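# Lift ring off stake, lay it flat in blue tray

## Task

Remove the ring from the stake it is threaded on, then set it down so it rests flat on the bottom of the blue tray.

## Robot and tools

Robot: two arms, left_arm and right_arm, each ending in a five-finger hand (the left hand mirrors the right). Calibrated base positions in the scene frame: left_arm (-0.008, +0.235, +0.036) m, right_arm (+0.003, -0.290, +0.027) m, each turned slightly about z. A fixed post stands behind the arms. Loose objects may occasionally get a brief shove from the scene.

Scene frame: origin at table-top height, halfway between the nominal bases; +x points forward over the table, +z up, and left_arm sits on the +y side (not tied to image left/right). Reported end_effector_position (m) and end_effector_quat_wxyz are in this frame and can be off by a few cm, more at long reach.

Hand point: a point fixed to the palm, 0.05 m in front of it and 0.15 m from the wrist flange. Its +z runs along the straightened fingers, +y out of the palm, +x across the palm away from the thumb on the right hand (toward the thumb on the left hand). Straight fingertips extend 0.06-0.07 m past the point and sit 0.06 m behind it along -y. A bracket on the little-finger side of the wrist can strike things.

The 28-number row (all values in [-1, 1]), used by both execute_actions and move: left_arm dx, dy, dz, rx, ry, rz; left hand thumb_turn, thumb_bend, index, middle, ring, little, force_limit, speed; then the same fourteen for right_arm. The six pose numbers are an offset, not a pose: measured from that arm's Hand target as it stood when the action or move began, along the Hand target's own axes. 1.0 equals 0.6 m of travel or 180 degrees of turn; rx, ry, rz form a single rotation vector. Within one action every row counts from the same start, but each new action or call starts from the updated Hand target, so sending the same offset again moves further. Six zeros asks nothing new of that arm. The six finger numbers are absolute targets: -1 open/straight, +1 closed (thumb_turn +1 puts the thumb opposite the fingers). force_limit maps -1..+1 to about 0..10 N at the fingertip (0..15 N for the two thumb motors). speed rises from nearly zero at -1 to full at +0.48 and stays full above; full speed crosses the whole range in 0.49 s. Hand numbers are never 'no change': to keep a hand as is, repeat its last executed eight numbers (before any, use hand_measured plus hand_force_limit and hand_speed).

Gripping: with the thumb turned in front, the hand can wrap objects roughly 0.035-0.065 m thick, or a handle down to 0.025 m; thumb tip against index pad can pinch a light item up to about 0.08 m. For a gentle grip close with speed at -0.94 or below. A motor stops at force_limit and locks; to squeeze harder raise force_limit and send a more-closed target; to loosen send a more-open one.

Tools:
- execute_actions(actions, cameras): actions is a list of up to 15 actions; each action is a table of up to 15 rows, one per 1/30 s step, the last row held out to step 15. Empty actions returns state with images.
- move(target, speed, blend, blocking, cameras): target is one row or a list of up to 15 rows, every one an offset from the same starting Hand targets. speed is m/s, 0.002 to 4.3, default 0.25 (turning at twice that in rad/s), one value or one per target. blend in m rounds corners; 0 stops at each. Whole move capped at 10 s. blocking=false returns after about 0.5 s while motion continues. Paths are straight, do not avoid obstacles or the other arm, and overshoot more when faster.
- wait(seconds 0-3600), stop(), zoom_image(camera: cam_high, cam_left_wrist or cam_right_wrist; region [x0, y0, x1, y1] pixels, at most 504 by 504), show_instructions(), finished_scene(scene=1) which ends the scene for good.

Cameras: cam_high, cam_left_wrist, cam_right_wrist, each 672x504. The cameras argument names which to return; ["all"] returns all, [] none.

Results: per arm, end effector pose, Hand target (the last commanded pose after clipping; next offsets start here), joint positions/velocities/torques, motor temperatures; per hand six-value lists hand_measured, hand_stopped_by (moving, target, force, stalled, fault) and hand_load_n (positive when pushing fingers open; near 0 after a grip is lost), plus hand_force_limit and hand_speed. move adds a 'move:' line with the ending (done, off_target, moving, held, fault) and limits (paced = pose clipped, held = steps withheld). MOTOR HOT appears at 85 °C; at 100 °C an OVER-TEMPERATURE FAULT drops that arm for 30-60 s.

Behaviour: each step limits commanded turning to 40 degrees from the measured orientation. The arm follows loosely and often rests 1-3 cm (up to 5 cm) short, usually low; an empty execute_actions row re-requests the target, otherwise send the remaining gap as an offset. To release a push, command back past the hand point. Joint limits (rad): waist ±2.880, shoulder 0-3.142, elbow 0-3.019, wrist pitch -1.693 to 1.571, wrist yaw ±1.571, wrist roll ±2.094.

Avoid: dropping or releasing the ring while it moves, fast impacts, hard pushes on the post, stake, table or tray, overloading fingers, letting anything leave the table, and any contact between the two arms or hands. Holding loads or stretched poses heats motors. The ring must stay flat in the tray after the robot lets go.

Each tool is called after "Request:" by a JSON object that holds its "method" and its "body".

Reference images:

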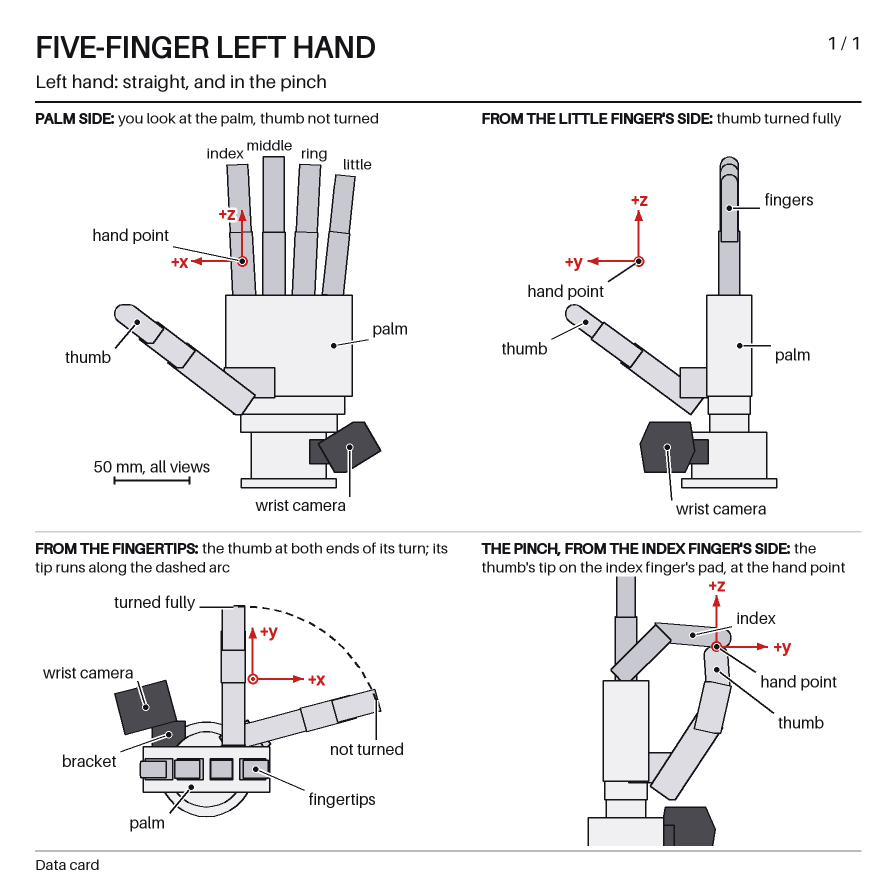

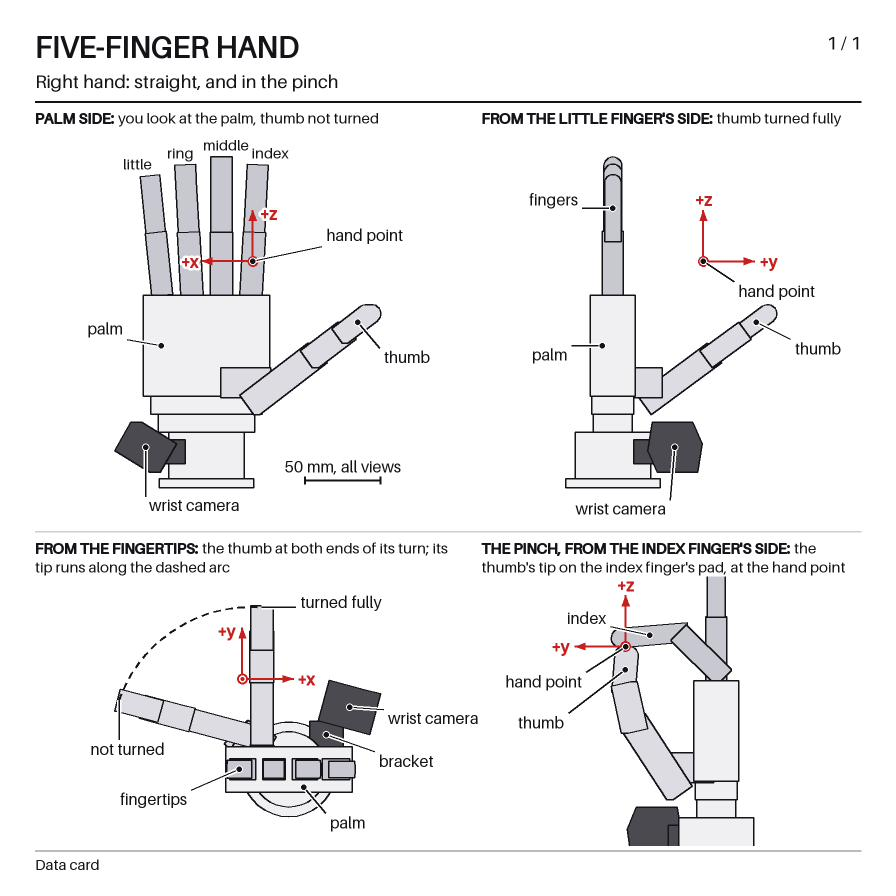

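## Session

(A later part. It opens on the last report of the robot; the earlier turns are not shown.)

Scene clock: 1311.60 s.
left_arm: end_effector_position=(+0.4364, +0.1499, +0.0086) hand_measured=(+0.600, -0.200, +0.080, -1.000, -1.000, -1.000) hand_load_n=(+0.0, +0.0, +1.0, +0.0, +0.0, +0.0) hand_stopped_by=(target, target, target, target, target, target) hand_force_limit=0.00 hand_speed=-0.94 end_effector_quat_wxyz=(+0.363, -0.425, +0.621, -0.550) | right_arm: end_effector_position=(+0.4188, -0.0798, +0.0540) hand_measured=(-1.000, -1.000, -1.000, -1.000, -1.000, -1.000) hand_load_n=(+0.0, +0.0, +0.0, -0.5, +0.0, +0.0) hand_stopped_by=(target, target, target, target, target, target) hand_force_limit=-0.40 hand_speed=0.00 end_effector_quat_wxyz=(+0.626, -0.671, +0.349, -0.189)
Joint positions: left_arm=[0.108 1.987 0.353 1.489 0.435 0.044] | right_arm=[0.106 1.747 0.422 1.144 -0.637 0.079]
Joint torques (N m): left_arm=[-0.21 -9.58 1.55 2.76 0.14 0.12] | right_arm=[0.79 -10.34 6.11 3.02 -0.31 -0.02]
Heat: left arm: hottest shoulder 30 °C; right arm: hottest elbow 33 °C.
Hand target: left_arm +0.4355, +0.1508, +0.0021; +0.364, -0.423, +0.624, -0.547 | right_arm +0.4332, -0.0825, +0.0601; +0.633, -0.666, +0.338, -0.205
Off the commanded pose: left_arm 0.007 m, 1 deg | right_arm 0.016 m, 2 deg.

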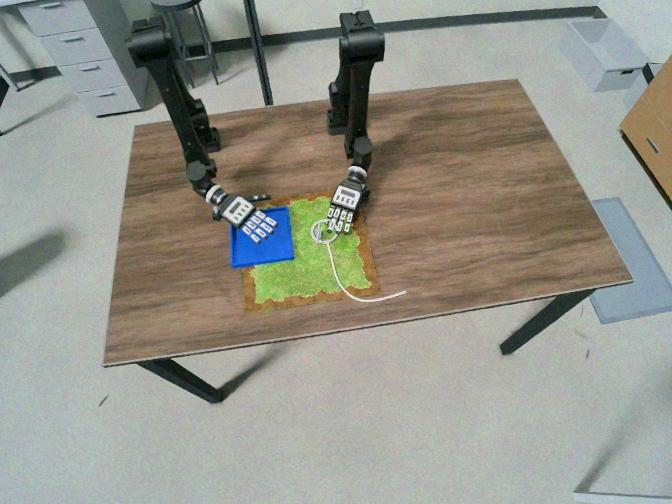

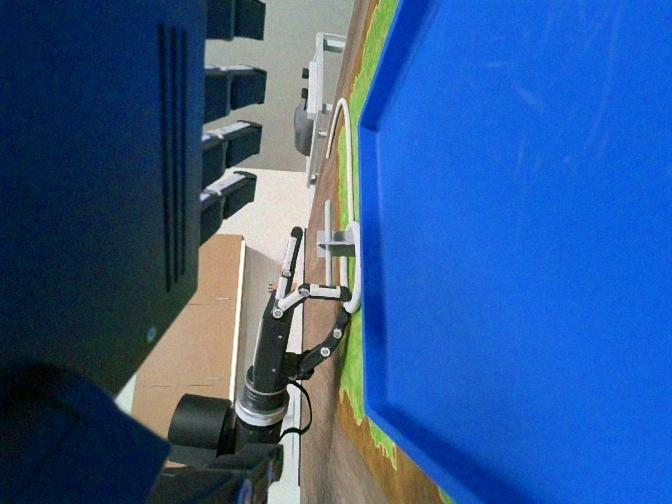

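Request:
{"method": "execute_actions", "body": {"actions": [[[0,0,0,0,0,0,0.6,-0.2,0.13,-1,-1,-1,0.5,-0.94,0,0,0,0,0,0,-1,-1,-1,-1,-1,-1,-0.4,0]],[[0,0,0,0,0,0,0.6,-0.2,0.13,-1,-1,-1,0.5,-0.94,0,0,0,0,0,0,-1,-1,-1,-1,-1,-1,-0.4,0]]], "cameras": ["cam_high","cam_right_wrist"]}}

Request:
{"method": "zoom_image", "body": {"camera": "cam_right_wrist", "region": [290, 240, 390, 340]}}

Request:
{"method": "zoom_image", "body": {"camera": "cam_high", "region": [300, 210, 350, 250]}}

Scene clock: 1313.27 s.
left_arm: end_effector_position=(+0.4382, +0.1499, +0.0105) hand_measured=(+0.600, -0.200, +0.130, -1.000, -1.000, -1.000) hand_load_n=(+0.0, +0.5, +2.5, +0.0, +0.0, +0.0) hand_stopped_by=(target, target, target, target, target, target) hand_force_limit=0.50 hand_speed=-0.94 end_effector_quat_wxyz=(+0.365, -0.422, +0.619, -0.552) | right_arm: end_effector_position=(+0.4188, -0.0798, +0.0540) hand_measured=(-1.000, -1.000, -1.000, -1.000, -1.000, -1.000) hand_load_n=(-0.5, +0.0, +0.0, +0.0, +0.0, +0.0) hand_stopped_by=(target, target, target, target, target, target) hand_force_limit=-0.40 hand_speed=0.00 end_effector_quat_wxyz=(+0.626, -0.671, +0.349, -0.189)
Joint positions: left_arm=[0.108 1.987 0.356 1.495 0.436 0.044] | right_arm=[0.106 1.747 0.422 1.144 -0.637 0.079]
Joint torques (N m): left_arm=[-0.26 -9.52 1.28 2.54 0.11 0.13] | right_arm=[-0.21 -11.4 6.17 3.04 -0.28 -0.03]
Heat: left arm: hottest shoulder 30 °C; right arm: hottest elbow 33 °C.
Hand target: left_arm +0.4355, +0.1508, +0.0021; +0.364, -0.423, +0.624, -0.547 | right_arm +0.4332, -0.0825, +0.0601; +0.633, -0.666, +0.338, -0.205
Off the commanded pose: left_arm 0.009 m, 1 deg | right_arm 0.016 m, 2 deg.

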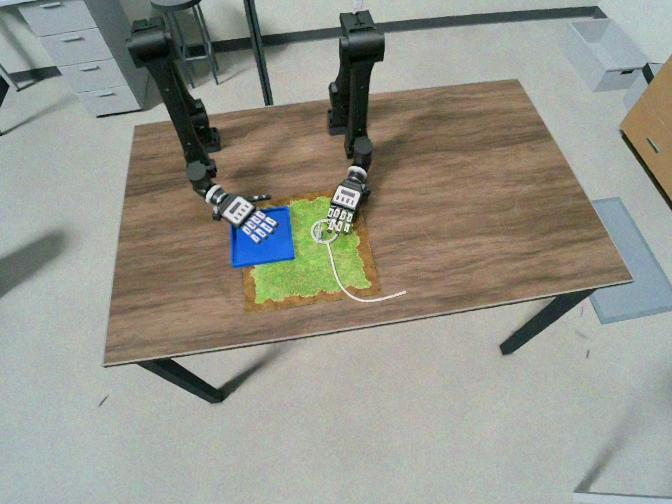

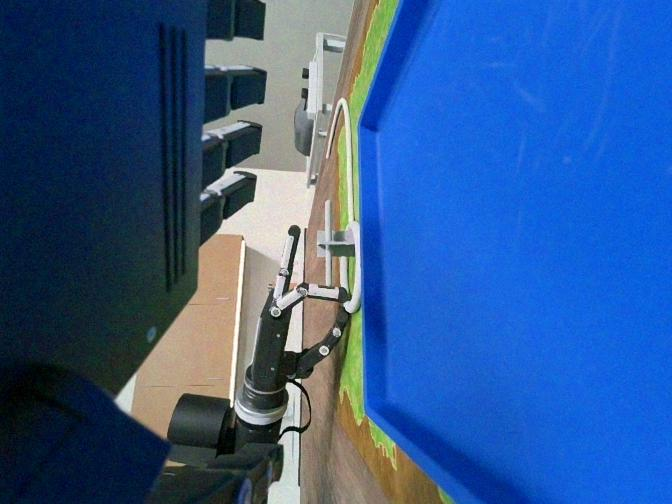

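Scaled by 5.040 from the camera's image (finer frame: 960x720).

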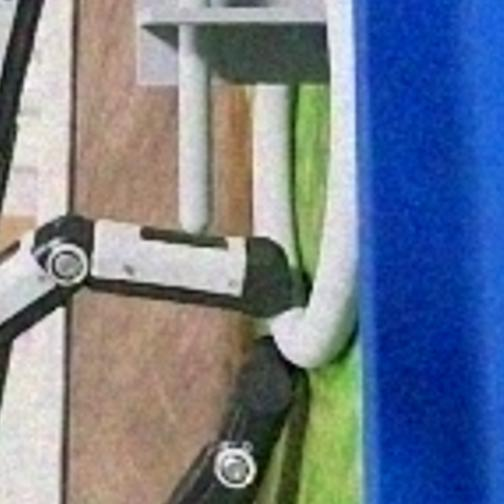

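Scaled by 10.080 from the camera's image (finer frame: 960x720).

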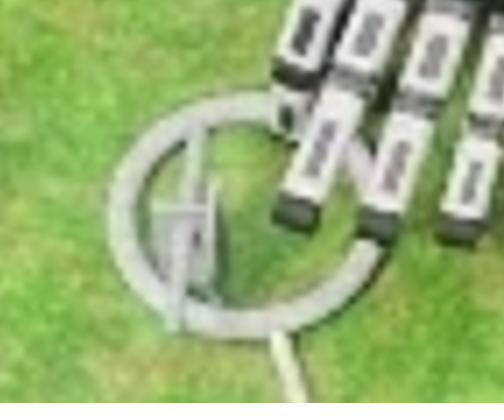

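Request:
{"method": "execute_actions", "body": {"actions": [[[0,0,0,0,0,0,0.6,-0.2,0.17,-1,-1,-1,0.8,-0.94,0,0,0,0,0,0,-1,-1,-1,-1,-1,-1,-0.4,0]],[[0,0,0,0,0,0,0.6,-0.2,0.17,-1,-1,-1,0.8,-0.94,0,0,0,0,0,0,-1,-1,-1,-1,-1,-1,-0.4,0]]], "cameras": ["cam_high","cam_right_wrist"]}}

Request:
{"method": "zoom_image", "body": {"camera": "cam_right_wrist", "region": [290, 240, 390, 340]}}

Request:
{"method": "zoom_image", "body": {"camera": "cam_high", "region": [300, 210, 350, 250]}}

Scene clock: 1317.17 s.
left_arm: end_effector_position=(+0.4397, +0.1498, +0.0119) hand_measured=(+0.600, -0.200, +0.170, -1.000, -1.000, -1.000) hand_load_n=(+0.0, +0.0, +3.5, +0.0, +0.0, +0.0) hand_stopped_by=(target, target, target, target, target, target) hand_force_limit=0.80 hand_speed=-0.94 end_effector_quat_wxyz=(+0.367, -0.420, +0.619, -0.554) | right_arm: end_effector_position=(+0.4188, -0.0798, +0.0540) hand_measured=(-1.000, -1.000, -1.000, -1.000, -1.000, -1.000) hand_load_n=(+0.0, +0.0, +0.0, +0.0, +0.0, +0.0) hand_stopped_by=(target, target, target, target, target, target) hand_force_limit=-0.40 hand_speed=0.00 end_effector_quat_wxyz=(+0.626, -0.671, +0.349, -0.189)
Joint positions: left_arm=[0.108 1.987 0.358 1.498 0.437 0.044] | right_arm=[0.106 1.747 0.422 1.144 -0.637 0.079]
Joint torques (N m): left_arm=[-0.21 -9.52 1.13 2.35 0.06 0.12] | right_arm=[0.73 -10.29 6.12 2.93 -0.32 -0.01]
Heat: left arm: hottest shoulder 30 °C; right arm: hottest elbow 33 °C.
Hand target: left_arm +0.4355, +0.1508, +0.0021; +0.364, -0.423, +0.624, -0.547 | right_arm +0.4332, -0.0825, +0.0601; +0.633, -0.666, +0.338, -0.205
Off the commanded pose: left_arm 0.011 m, 1 deg | right_arm 0.016 m, 2 deg.

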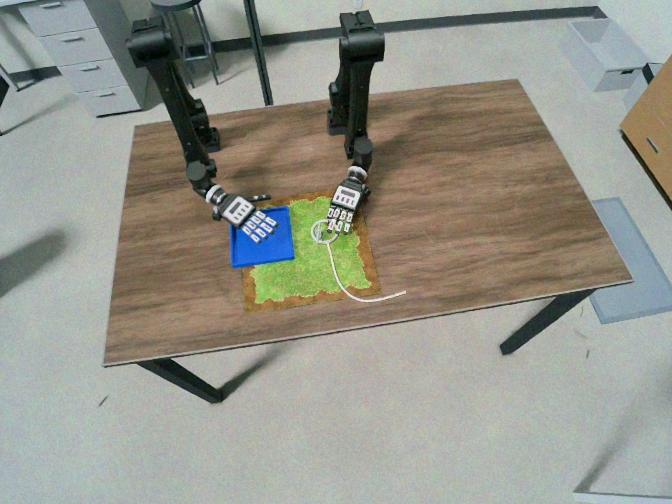

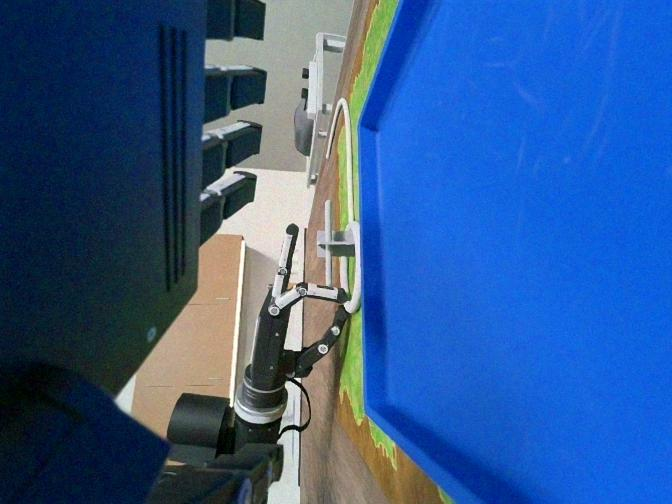

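Scaled by 5.040 from the camera's image (finer frame: 960x720).

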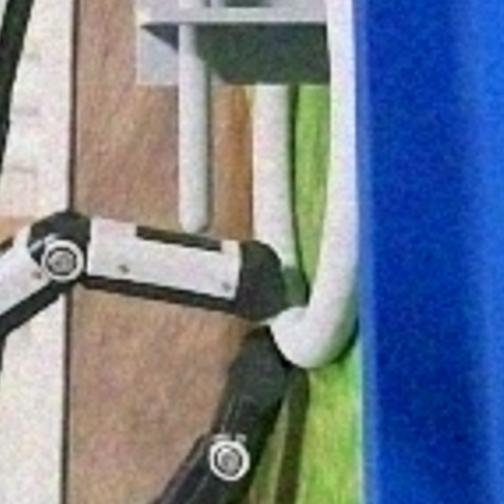

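Scaled by 10.080 from the camera's image (finer frame: 960x720).

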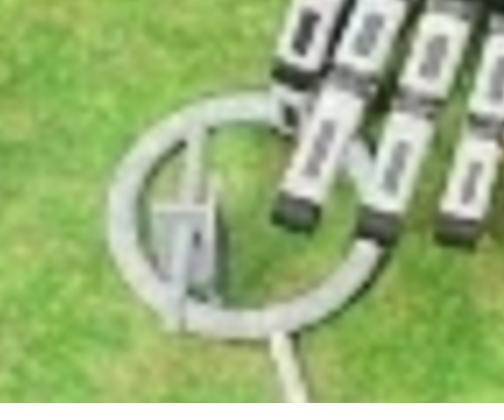

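Request:
{"method": "execute_actions", "body": {"actions": [[[0,0,0,0,0,0,0.6,-0.2,0.03,-1,-1,-1,0.5,-0.94,0,0,0,0,0,0,-1,-1,-1,-1,-1,-1,-0.4,0]],[[0,0,0,0,0,0,0.6,-0.2,0.03,-1,-1,-1,0.5,-0.94,0,0,0,0,0,0,-1,-1,-1,-1,-1,-1,-0.4,0]],[[-0.00103,0.0025,0.00613,0,0,0,0.6,-0.2,0.03,-1,-1,-1,0.5,-0.94,0,0,0,0,0,0,-1,-1,-1,-1,-1,-1,-0.4,0]]], "cameras": ["cam_high","cam_right_wrist"]}}

Request:
{"method": "zoom_image", "body": {"camera": "cam_right_wrist", "region": [290, 240, 390, 340]}}

Request:
{"method": "zoom_image", "body": {"camera": "cam_high", "region": [300, 210, 350, 250]}}

Scene clock: 1321.60 s.
left_arm: end_effector_position=(+0.4386, +0.1501, +0.0082) hand_measured=(+0.600, -0.200, +0.030, -1.000, -1.000, -1.000) hand_load_n=(+0.0, +0.0, +0.0, +0.0, +0.0, +0.0) hand_stopped_by=(target, target, target, target, target, target) hand_force_limit=0.50 hand_speed=-0.94 end_effector_quat_wxyz=(+0.365, -0.423, +0.620, -0.552) | right_arm: end_effector_position=(+0.4188, -0.0798, +0.0540) hand_measured=(-1.000, -1.000, -1.000, -1.000, -1.000, -1.000) hand_load_n=(+0.0, +0.0, +0.0, -0.5, +0.0, +0.0) hand_stopped_by=(target, target, target, target, target, target) hand_force_limit=-0.40 hand_speed=0.00 end_effector_quat_wxyz=(+0.626, -0.671, +0.349, -0.189)
Joint positions: left_arm=[0.108 1.995 0.358 1.498 0.435 0.044] | right_arm=[0.106 1.747 0.422 1.144 -0.637 0.079]
Joint torques (N m): left_arm=[-0.26 -9.47 1.83 2.3 0.01 0.12] | right_arm=[0.85 -10.4 6.12 3.08 -0.28 -0.05]
Heat: left arm: hottest shoulder 30 °C; right arm: hottest elbow 33 °C.
Hand target: left_arm +0.4389, +0.1501, +0.0000; +0.363, -0.423, +0.624, -0.547 | right_arm +0.4332, -0.0825, +0.0601; +0.633, -0.666, +0.338, -0.205
Off the commanded pose: left_arm 0.008 m, 1 deg | right_arm 0.016 m, 2 deg.

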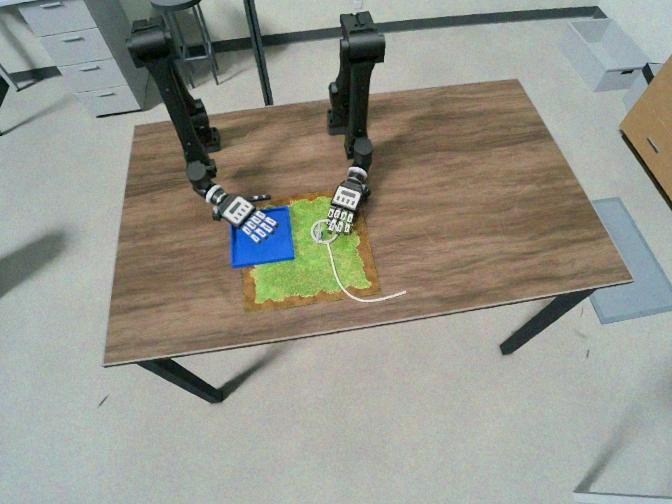

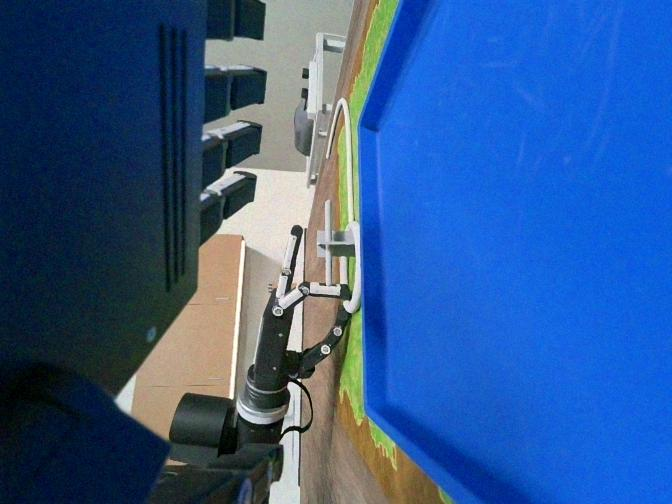

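Scaled by 5.040 from the camera's image (finer frame: 960x720).

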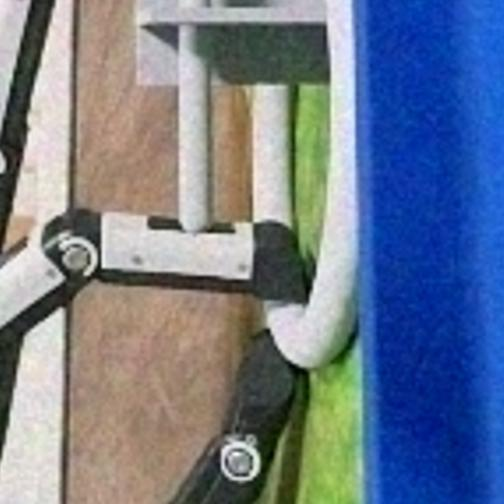

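Scaled by 10.080 from the camera's image (finer frame: 960x720).

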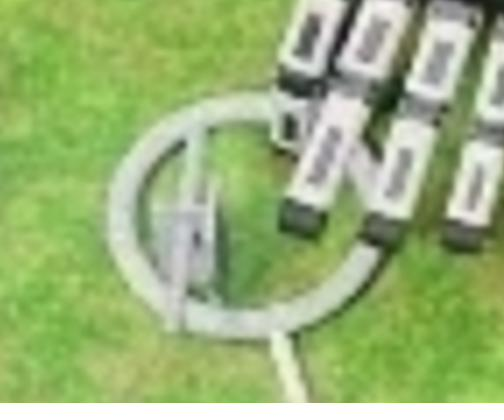

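Request:
{"method": "execute_actions", "body": {"actions": [[[0,0,0,0,0,0,0.6,-0.2,0.08,-1,-1,-1,0.8,-0.94,0,0,0,0,0,0,-1,-1,-1,-1,-1,-1,-0.4,0]],[[0,0,0,0,0,0,0.6,-0.2,0.12,-1,-1,-1,0.8,-0.94,0,0,0,0,0,0,-1,-1,-1,-1,-1,-1,-0.4,0]],[[0,0,0,0,0,0,0.6,-0.2,0.15,-1,-1,-1,0.8,-0.94,0,0,0,0,0,0,-1,-1,-1,-1,-1,-1,-0.4,0]]], "cameras": ["cam_high","cam_right_wrist"]}}

Request:
{"method": "zoom_image", "body": {"camera": "cam_right_wrist", "region": [290, 240, 390, 340]}}

Request:
{"method": "zoom_image", "body": {"camera": "cam_high", "region": [300, 210, 350, 250]}}

Scene clock: 1323.83 s.
left_arm: end_effector_position=(+0.4411, +0.1503, +0.0093) hand_measured=(+0.600, -0.200, +0.148, -1.000, -1.000, -1.000) hand_load_n=(+0.0, +0.0, +4.0, +0.0, +0.0, +0.0) hand_stopped_by=(target, target, target, target, target, target) hand_force_limit=0.80 hand_speed=-0.94 end_effector_quat_wxyz=(+0.367, -0.421, +0.619, -0.552) | right_arm: end_effector_position=(+0.4188, -0.0798, +0.0540) hand_measured=(-1.000, -1.000, -1.000, -1.000, -1.000, -1.000) hand_load_n=(+0.0, +0.0, +0.0, +0.0, +0.0, -0.5) hand_stopped_by=(target, target, target, target, target, target) hand_force_limit=-0.40 hand_speed=0.00 end_effector_quat_wxyz=(+0.626, -0.671, +0.349, -0.189)
Joint positions: left_arm=[0.108 1.995 0.364 1.498 0.434 0.044] | right_arm=[0.106 1.747 0.422 1.144 -0.637 0.079]
Joint torques (N m): left_arm=[-0.21 -9.76 1.55 2.29 0.04 0.12] | right_arm=[-0.44 -10.75 6.09 3.08 -0.3 -0.02]
Heat: left arm: hottest shoulder 30 °C; right arm: hottest elbow 33 °C.
Hand target: left_arm +0.4390, +0.1501, +0.0001; +0.364, -0.423, +0.624, -0.547 | right_arm +0.4332, -0.0825, +0.0601; +0.633, -0.666, +0.338, -0.205
Off the commanded pose: left_arm 0.010 m, 1 deg | right_arm 0.016 m, 2 deg.

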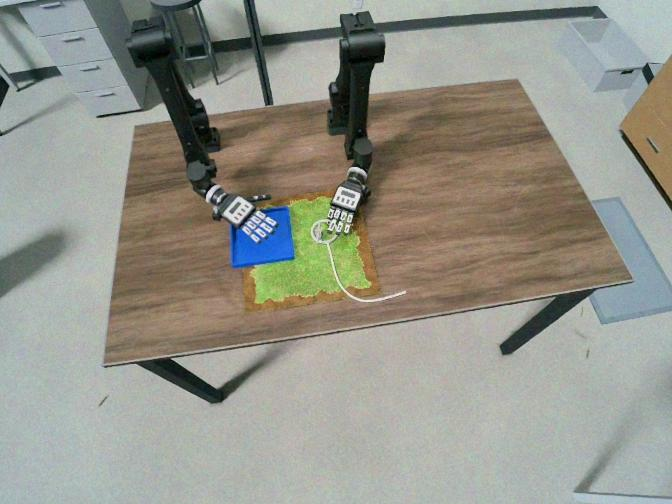

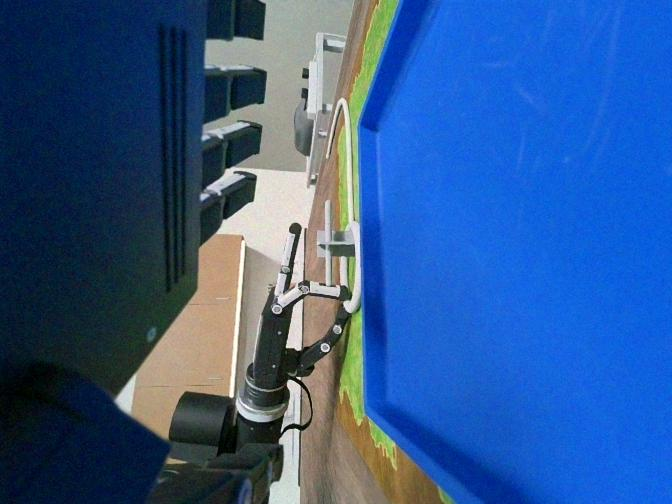

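Scaled by 5.040 from the camera's image (finer frame: 960x720).

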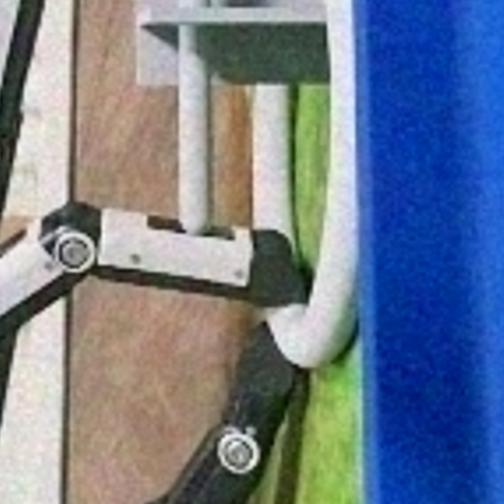

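Scaled by 10.080 from the camera's image (finer frame: 960x720).

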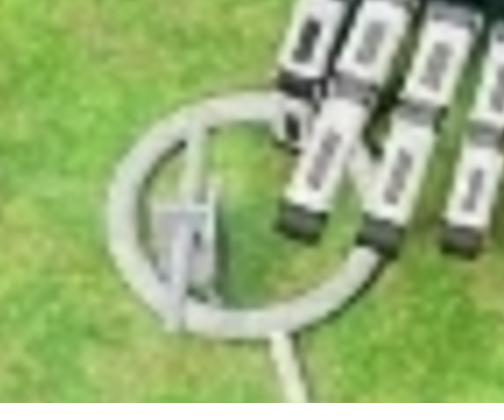

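Request:
{"method": "execute_actions", "body": {"actions": [[[-0.001,0.0025,0.006,0,0,0,0.6,-0.2,0.15,-1,-1,-1,0.8,-0.94,0,0,0,0,0,0,-1,-1,-1,-1,-1,-1,-0.4,0]],[[0,0,0,0,0,0,0.6,-0.2,0.18,-1,-1,-1,0.9,-0.94,0,0,0,0,0,0,-1,-1,-1,-1,-1,-1,-0.4,0]],[[0,0,0,0,0,0,0.6,-0.2,0.20,-1,-1,-1,0.9,-0.94,0,0,0,0,0,0,-1,-1,-1,-1,-1,-1,-0.4,0]]], "cameras": ["cam_high","cam_right_wrist"]}}

Request:
{"method": "zoom_image", "body": {"camera": "cam_right_wrist", "region": [290, 240, 390, 340]}}

Request:
{"method": "zoom_image", "body": {"camera": "cam_high", "region": [300, 210, 350, 250]}}

Scene clock: 1326.00 s.
left_arm: end_effector_position=(+0.4430, +0.1501, +0.0107) hand_measured=(+0.600, -0.200, +0.198, -1.000, -1.000, -1.000) hand_load_n=(+0.0, +3.0, +9.0, +0.0, +0.0, +0.0) hand_stopped_by=(target, target, target, target, target, target) hand_force_limit=0.90 hand_speed=-0.94 end_effector_quat_wxyz=(+0.368, -0.419, +0.618, -0.554) | right_arm: end_effector_position=(+0.4188, -0.0798, +0.0540) hand_measured=(-1.000, -1.000, -1.000, -1.000, -1.000, -1.000) hand_load_n=(-0.5, +0.0, -0.5, +0.0, +0.0, +0.0) hand_stopped_by=(target, target, target, target, target, target) hand_force_limit=-0.40 hand_speed=0.00 end_effector_quat_wxyz=(+0.626, -0.671, +0.349, -0.189)
Joint positions: left_arm=[0.108 1.995 0.368 1.501 0.436 0.044] | right_arm=[0.106 1.747 0.422 1.144 -0.637 0.079]
Joint torques (N m): left_arm=[-0.56 -9 2.02 2.13 -0.15 0.13] | right_arm=[0.26 -11.16 5.89 2.97 -0.34 -0.04]
Heat: left arm: hottest shoulder 30 °C; right arm: hottest elbow 33 °C.
Hand target: left_arm +0.4423, +0.1493, -0.0019; +0.364, -0.423, +0.624, -0.547 | right_arm +0.4332, -0.0825, +0.0601; +0.633, -0.666, +0.338, -0.205
Off the commanded pose: left_arm 0.013 m, 1 deg | right_arm 0.016 m, 2 deg.

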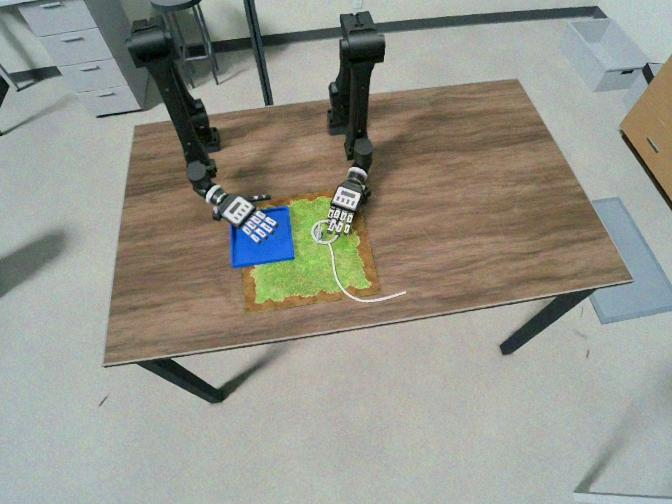

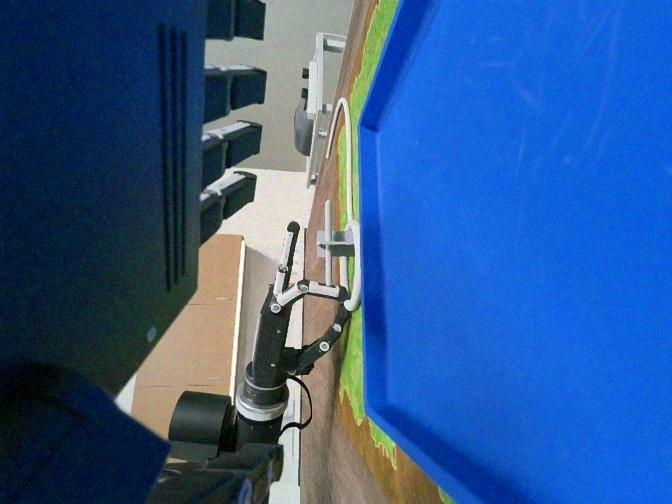

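Scaled by 5.040 from the camera's image (finer frame: 960x720).

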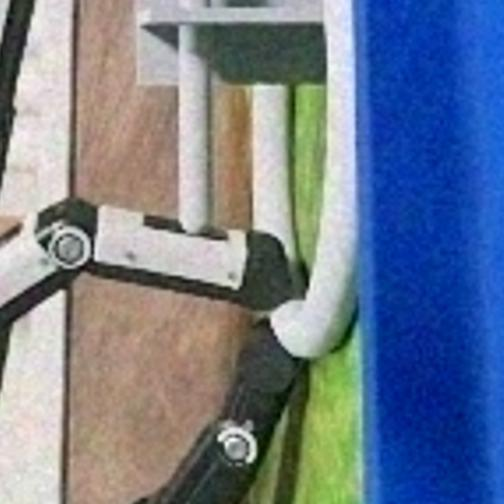

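Scaled by 10.080 from the camera's image (finer frame: 960x720).

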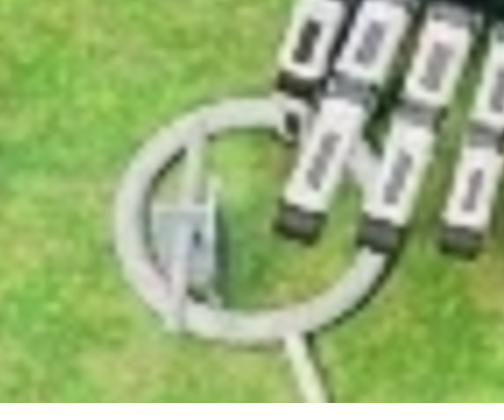

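Request:
{"method": "move", "body": {"target": [0.0001,-0.0132,-0.0018,0,0,0,0.6,-0.2,0.20,-1,-1,-1,0.9,-0.94,0,0,0,0,0,0,-1,-1,-1,-1,-1,-1,-0.4,0], "speed": 0.02, "cameras": ["cam_high","cam_right_wrist"]}}

Request:
{"method": "zoom_image", "body": {"camera": "cam_right_wrist", "region": [290, 240, 390, 340]}}

Request:
{"method": "zoom_image", "body": {"camera": "cam_high", "region": [300, 210, 350, 250]}}

Scene clock: 1327.37 s.
left_arm: end_effector_position=(+0.4433, +0.1501, +0.0117) hand_measured=(+0.600, -0.200, +0.198, -1.000, -1.000, -1.000) hand_load_n=(+0.0, +2.5, +6.0, +0.0, +0.0, -0.5) hand_stopped_by=(target, target, target, target, target, target) hand_force_limit=0.90 hand_speed=-0.94 end_effector_quat_wxyz=(+0.367, -0.421, +0.619, -0.553) | right_arm: end_effector_position=(+0.4188, -0.0798, +0.0540) hand_measured=(-1.000, -1.000, -1.000, -1.000, -1.000, -1.000) hand_load_n=(-0.5, +0.0, +0.0, +0.0, +0.0, +0.0) hand_stopped_by=(target, target, target, target, target, target) hand_force_limit=-0.40 hand_speed=0.00 end_effector_quat_wxyz=(+0.626, -0.671, +0.349, -0.189)
Joint positions: left_arm=[0.108 1.984 0.368 1.484 0.436 0.044] | right_arm=[0.106 1.747 0.422 1.144 -0.637 0.079]
Joint velocities: left_arm=[within noise] | right_arm=[0.005 -0.005 0.017 -0.002 0.154 -0.007]
Joint torques (N m): left_arm=[-0.62 -10.93 1.57 1.43 -0.15 0.11] | right_arm=[0.5 -10.75 5.86 3.03 -0.31 0.02]
Heat: left arm: hottest shoulder 30 °C; right arm: hottest elbow 33 °C.
Hand target: left_arm +0.4424, +0.1493, +0.0062; +0.364, -0.423, +0.624, -0.547 | right_arm +0.4332, -0.0825, +0.0601; +0.633, -0.666, +0.338, -0.205
Off the commanded pose: left_arm 0.006 m, 1 deg | right_arm 0.016 m, 2 deg.
move: done

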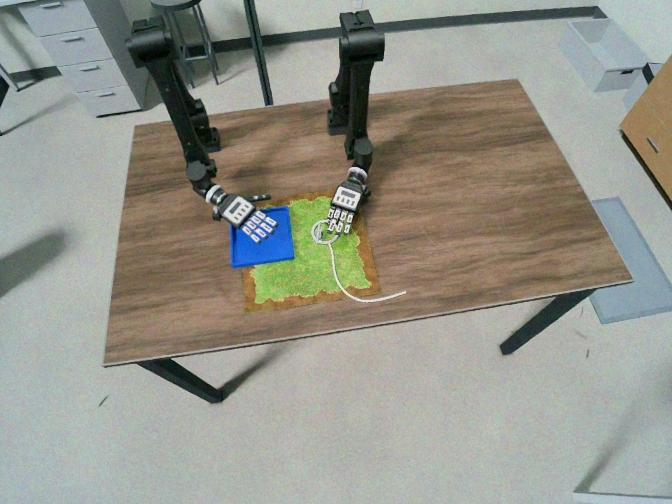

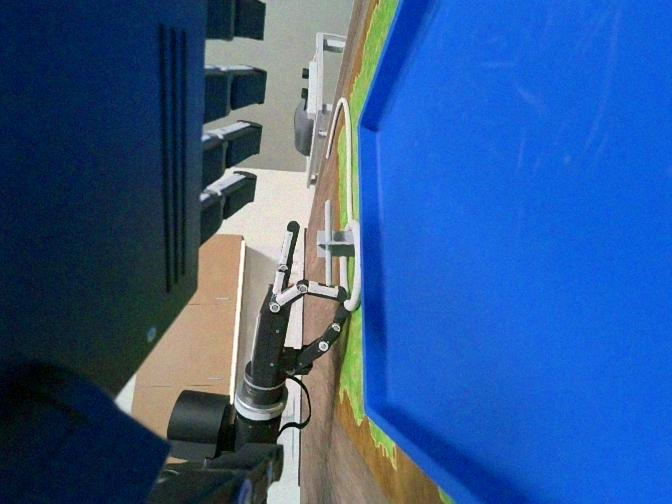

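Scaled by 5.040 from the camera's image (finer frame: 960x720).

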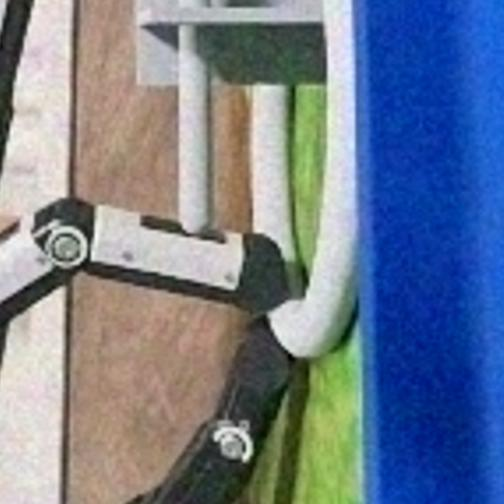

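Scaled by 10.080 from the camera's image (finer frame: 960x720).

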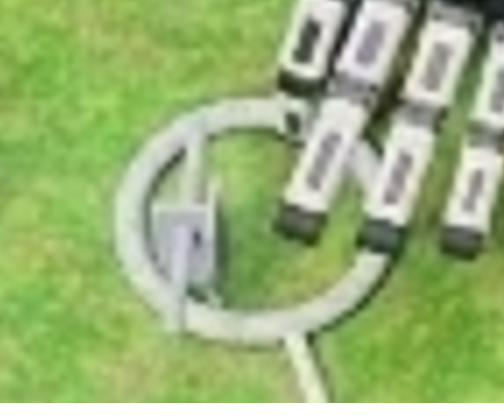

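Request:
{"method": "execute_actions", "body": {"actions": [[[0,0,0,0,0,0,0.6,-0.2,0.0,-1,-1,-1,0.5,-0.94,0,0,0,0,0,0,-1,-1,-1,-1,-1,-1,-0.4,0]],[[0,0,-0.004,0,0,0,0.6,-0.2,0.0,-1,-1,-1,0.5,-0.94,0,0,0,0,0,0,-1,-1,-1,-1,-1,-1,-0.4,0]],[[0,0,0,0,0,0,0.6,-0.1,0.0,-1,-1,-1,0.5,-0.94,0,0,0,0,0,0,-1,-1,-1,-1,-1,-1,-0.4,0]],[[0,0.012,0,0,0,0,0.6,-0.1,0.0,-1,-1,-1,0.5,-0.94,0,0,0,0,0,0,-1,-1,-1,-1,-1,-1,-0.4,0]]], "cameras": ["cam_high","cam_right_wrist"]}}

Request:
{"method": "zoom_image", "body": {"camera": "cam_right_wrist", "region": [290, 240, 390, 340]}}

Request:
{"method": "zoom_image", "body": {"camera": "cam_high", "region": [300, 210, 350, 250]}}

Scene clock: 1331.73 s.
left_arm: end_effector_position=(+0.4416, +0.1504, +0.0064) hand_measured=(+0.600, -0.100, +0.000, -1.000, -1.000, -1.000) hand_load_n=(+0.0, +0.0, +0.0, +0.0, +0.0, +0.0) hand_stopped_by=(target, target, target, target, target, target) hand_force_limit=0.50 hand_speed=-0.94 end_effector_quat_wxyz=(+0.364, -0.424, +0.620, -0.550) | right_arm: end_effector_position=(+0.4188, -0.0798, +0.0540) hand_measured=(-1.000, -1.000, -1.000, -1.000, -1.000, -1.000) hand_load_n=(-0.5, +0.0, +0.0, +0.0, +0.0, +0.0) hand_stopped_by=(target, target, target, target, target, target) hand_force_limit=-0.40 hand_speed=0.00 end_effector_quat_wxyz=(+0.626, -0.671, +0.349, -0.189)
Joint positions: left_arm=[0.108 1.999 0.368 1.489 0.434 0.044] | right_arm=[0.106 1.747 0.422 1.144 -0.637 0.079]
Joint torques (N m): left_arm=[-0.32 -9.47 1.35 2.82 0.15 0.11] | right_arm=[0.03 -10.52 6.06 3.07 -0.33 -0.02]
Heat: left arm: hottest shoulder 30 °C; right arm: hottest elbow 33 °C.
Hand target: left_arm +0.4392, +0.1505, -0.0007; +0.364, -0.423, +0.624, -0.547 | right_arm +0.4332, -0.0825, +0.0601; +0.633, -0.666, +0.338, -0.205
Off the commanded pose: left_arm 0.007 m, 1 deg | right_arm 0.016 m, 2 deg.

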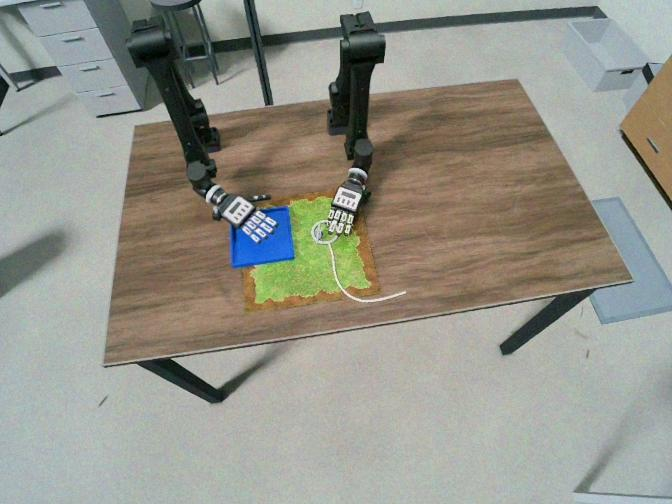

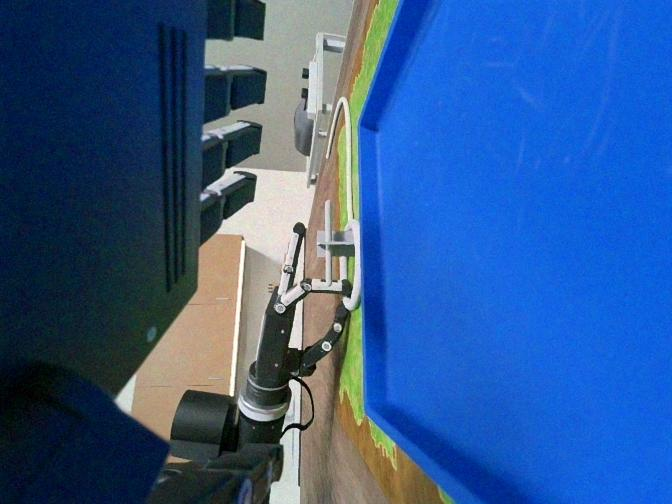

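Scaled by 5.040 from the camera's image (finer frame: 960x720).

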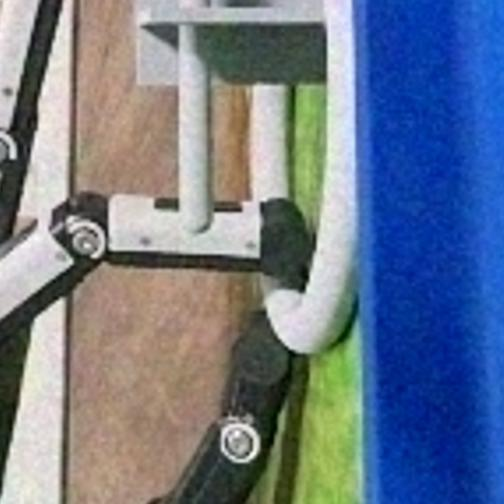

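Scaled by 10.080 from the camera's image (finer frame: 960x720).

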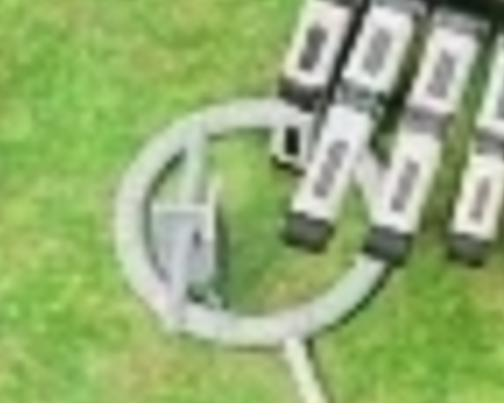

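Request:
{"method": "execute_actions", "body": {"actions": [[[0,0.006,0,0,0,0,0.6,-0.1,0.0,-1,-1,-1,0.5,-0.94,0,0,0,0,0,0,-1,-1,-1,-1,-1,-1,-0.4,0]],[[0,0.0,0,0,0,0,0.6,-0.1,0.0,-1,-1,-1,0.5,-0.94,0,0,0,0,0,0,-1,-1,-1,-1,-1,-1,-0.4,0]]], "cameras": ["cam_high","cam_right_wrist"]}}

Request:
{"method": "zoom_image", "body": {"camera": "cam_right_wrist", "region": [290, 240, 390, 340]}}

Scene clock: 1333.43 s.
left_arm: end_effector_position=(+0.4408, +0.1502, +0.0044) hand_measured=(+0.600, -0.100, +0.000, -1.000, -1.000, -1.000) hand_load_n=(+0.0, +0.0, +0.0, +0.0, +0.0, +0.0) hand_stopped_by=(target, target, target, target, target, target) hand_force_limit=0.50 hand_speed=-0.94 end_effector_quat_wxyz=(+0.365, -0.423, +0.620, -0.551) | right_arm: end_effector_position=(+0.4188, -0.0798, +0.0540) hand_measured=(-1.000, -1.000, -1.000, -1.000, -1.000, -1.000) hand_load_n=(-0.5, +0.0, +0.0, +0.0, +0.0, +0.0) hand_stopped_by=(target, target, target, target, target, target) hand_force_limit=-0.40 hand_speed=0.00 end_effector_quat_wxyz=(+0.626, -0.671, +0.349, -0.189)
Joint positions: left_arm=[0.108 2.013 0.368 1.507 0.435 0.044] | right_arm=[0.106 1.747 0.422 1.144 -0.637 0.079]
Joint torques (N m): left_arm=[0.09 -9.47 1.31 2.69 0.13 0.12] | right_arm=[0.32 -10.87 5.96 3.12 -0.32 0.01]
Heat: left arm: hottest shoulder 30 °C; right arm: hottest elbow 33 °C.
Hand target: left_arm +0.4388, +0.1507, -0.0042; +0.364, -0.423, +0.624, -0.547 | right_arm +0.4332, -0.0825, +0.0601; +0.633, -0.666, +0.338, -0.205
Off the commanded pose: left_arm 0.009 m, 1 deg | right_arm 0.016 m, 2 deg.

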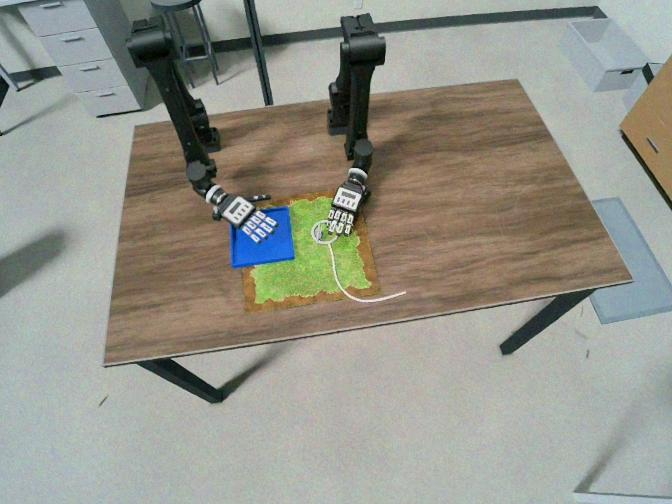

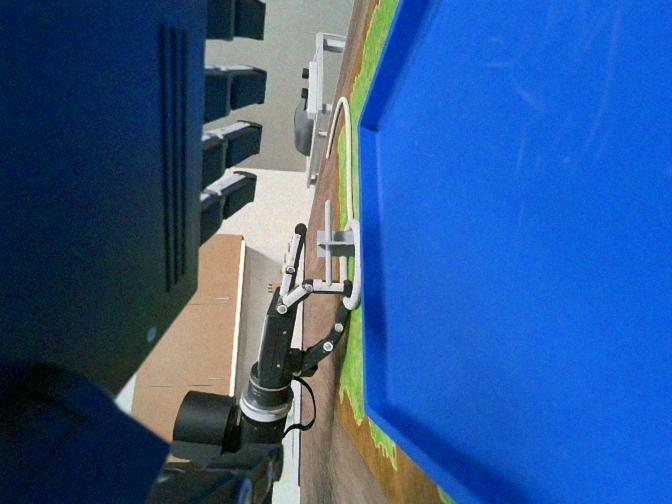

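Scaled by 5.040 from the camera's image (finer frame: 960x720).

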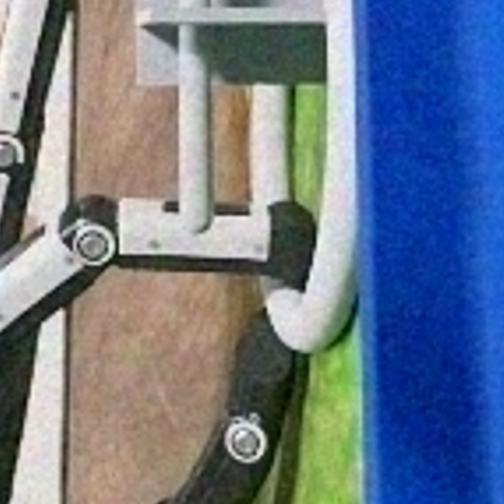

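Request:
{"method": "execute_actions", "body": {"actions": [[[0,0,0.002,0,0,0,0.6,-0.1,0.04,-1,-1,-1,0.8,-0.94,0,0,0,0,0,0,-1,-1,-1,-1,-1,-1,-0.4,0]],[[0,0,0,0,0,0,0.6,-0.1,0.08,-1,-1,-1,0.8,-0.94,0,0,0,0,0,0,-1,-1,-1,-1,-1,-1,-0.4,0]],[[0,0,0,0,0,0,0.6,-0.1,0.11,-1,-1,-1,0.8,-0.94,0,0,0,0,0,0,-1,-1,-1,-1,-1,-1,-0.4,0]]], "cameras": ["cam_high","cam_right_wrist"]}}

Request:
{"method": "zoom_image", "body": {"camera": "cam_right_wrist", "region": [290, 240, 390, 340]}}

Request:
{"method": "zoom_image", "body": {"camera": "cam_high", "region": [300, 210, 350, 250]}}

Scene clock: 1337.57 s.
left_arm: end_effector_position=(+0.4411, +0.1502, +0.0051) hand_measured=(+0.600, -0.100, +0.108, -1.000, -1.000, -1.000) hand_load_n=(+0.0, +0.0, +4.5, +0.0, +0.0, +0.0) hand_stopped_by=(target, target, target, target, target, target) hand_force_limit=0.80 hand_speed=-0.94 end_effector_quat_wxyz=(+0.366, -0.422, +0.619, -0.552) | right_arm: end_effector_position=(+0.4188, -0.0798, +0.0540) hand_measured=(-1.000, -1.000, -1.000, -1.000, -1.000, -1.000) hand_load_n=(+0.0, +0.0, +0.0, +0.0, +0.0, +0.0) hand_stopped_by=(target, target, target, target, target, target) hand_force_limit=-0.40 hand_speed=0.00 end_effector_quat_wxyz=(+0.626, -0.671, +0.349, -0.189)
Joint positions: left_arm=[0.108 2.013 0.368 1.51 0.435 0.044] | right_arm=[0.106 1.747 0.422 1.144 -0.637 0.079]
Joint torques (N m): left_arm=[-0.32 -9.41 1.61 2.52 0.04 0.12] | right_arm=[0.56 -10.93 6.13 3.03 -0.31 0]
Heat: left arm: hottest shoulder 30 °C; right arm: hottest elbow 33 °C.
Hand target: left_arm +0.4399, +0.1502, -0.0044; +0.364, -0.423, +0.624, -0.547 | right_arm +0.4332, -0.0825, +0.0601; +0.633, -0.666, +0.338, -0.205
Off the commanded pose: left_arm 0.010 m, 1 deg | right_arm 0.016 m, 2 deg.

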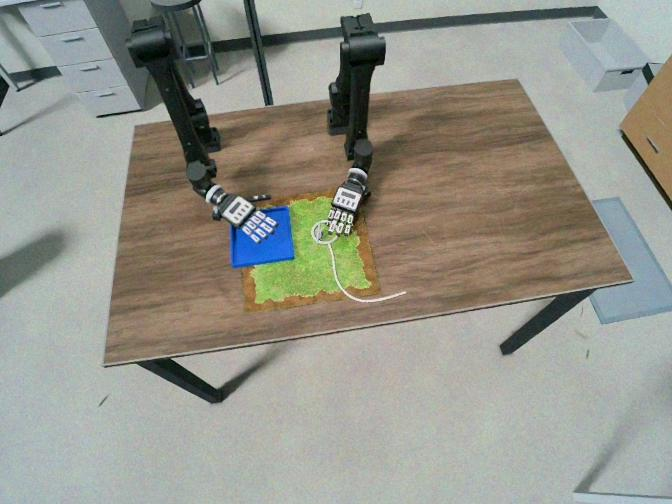

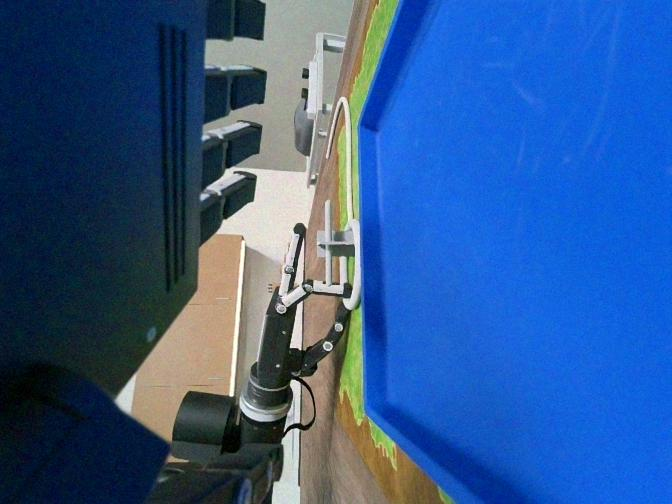

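Scaled by 5.040 from the camera's image (finer frame: 960x720).

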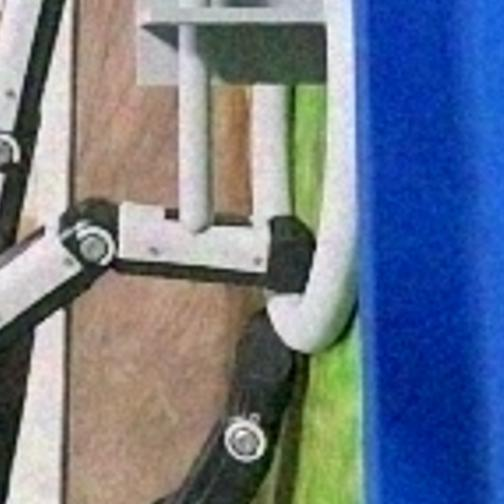

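Scaled by 10.080 from the camera's image (finer frame: 960x720).

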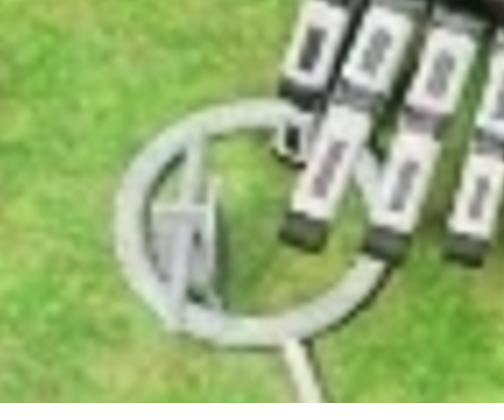

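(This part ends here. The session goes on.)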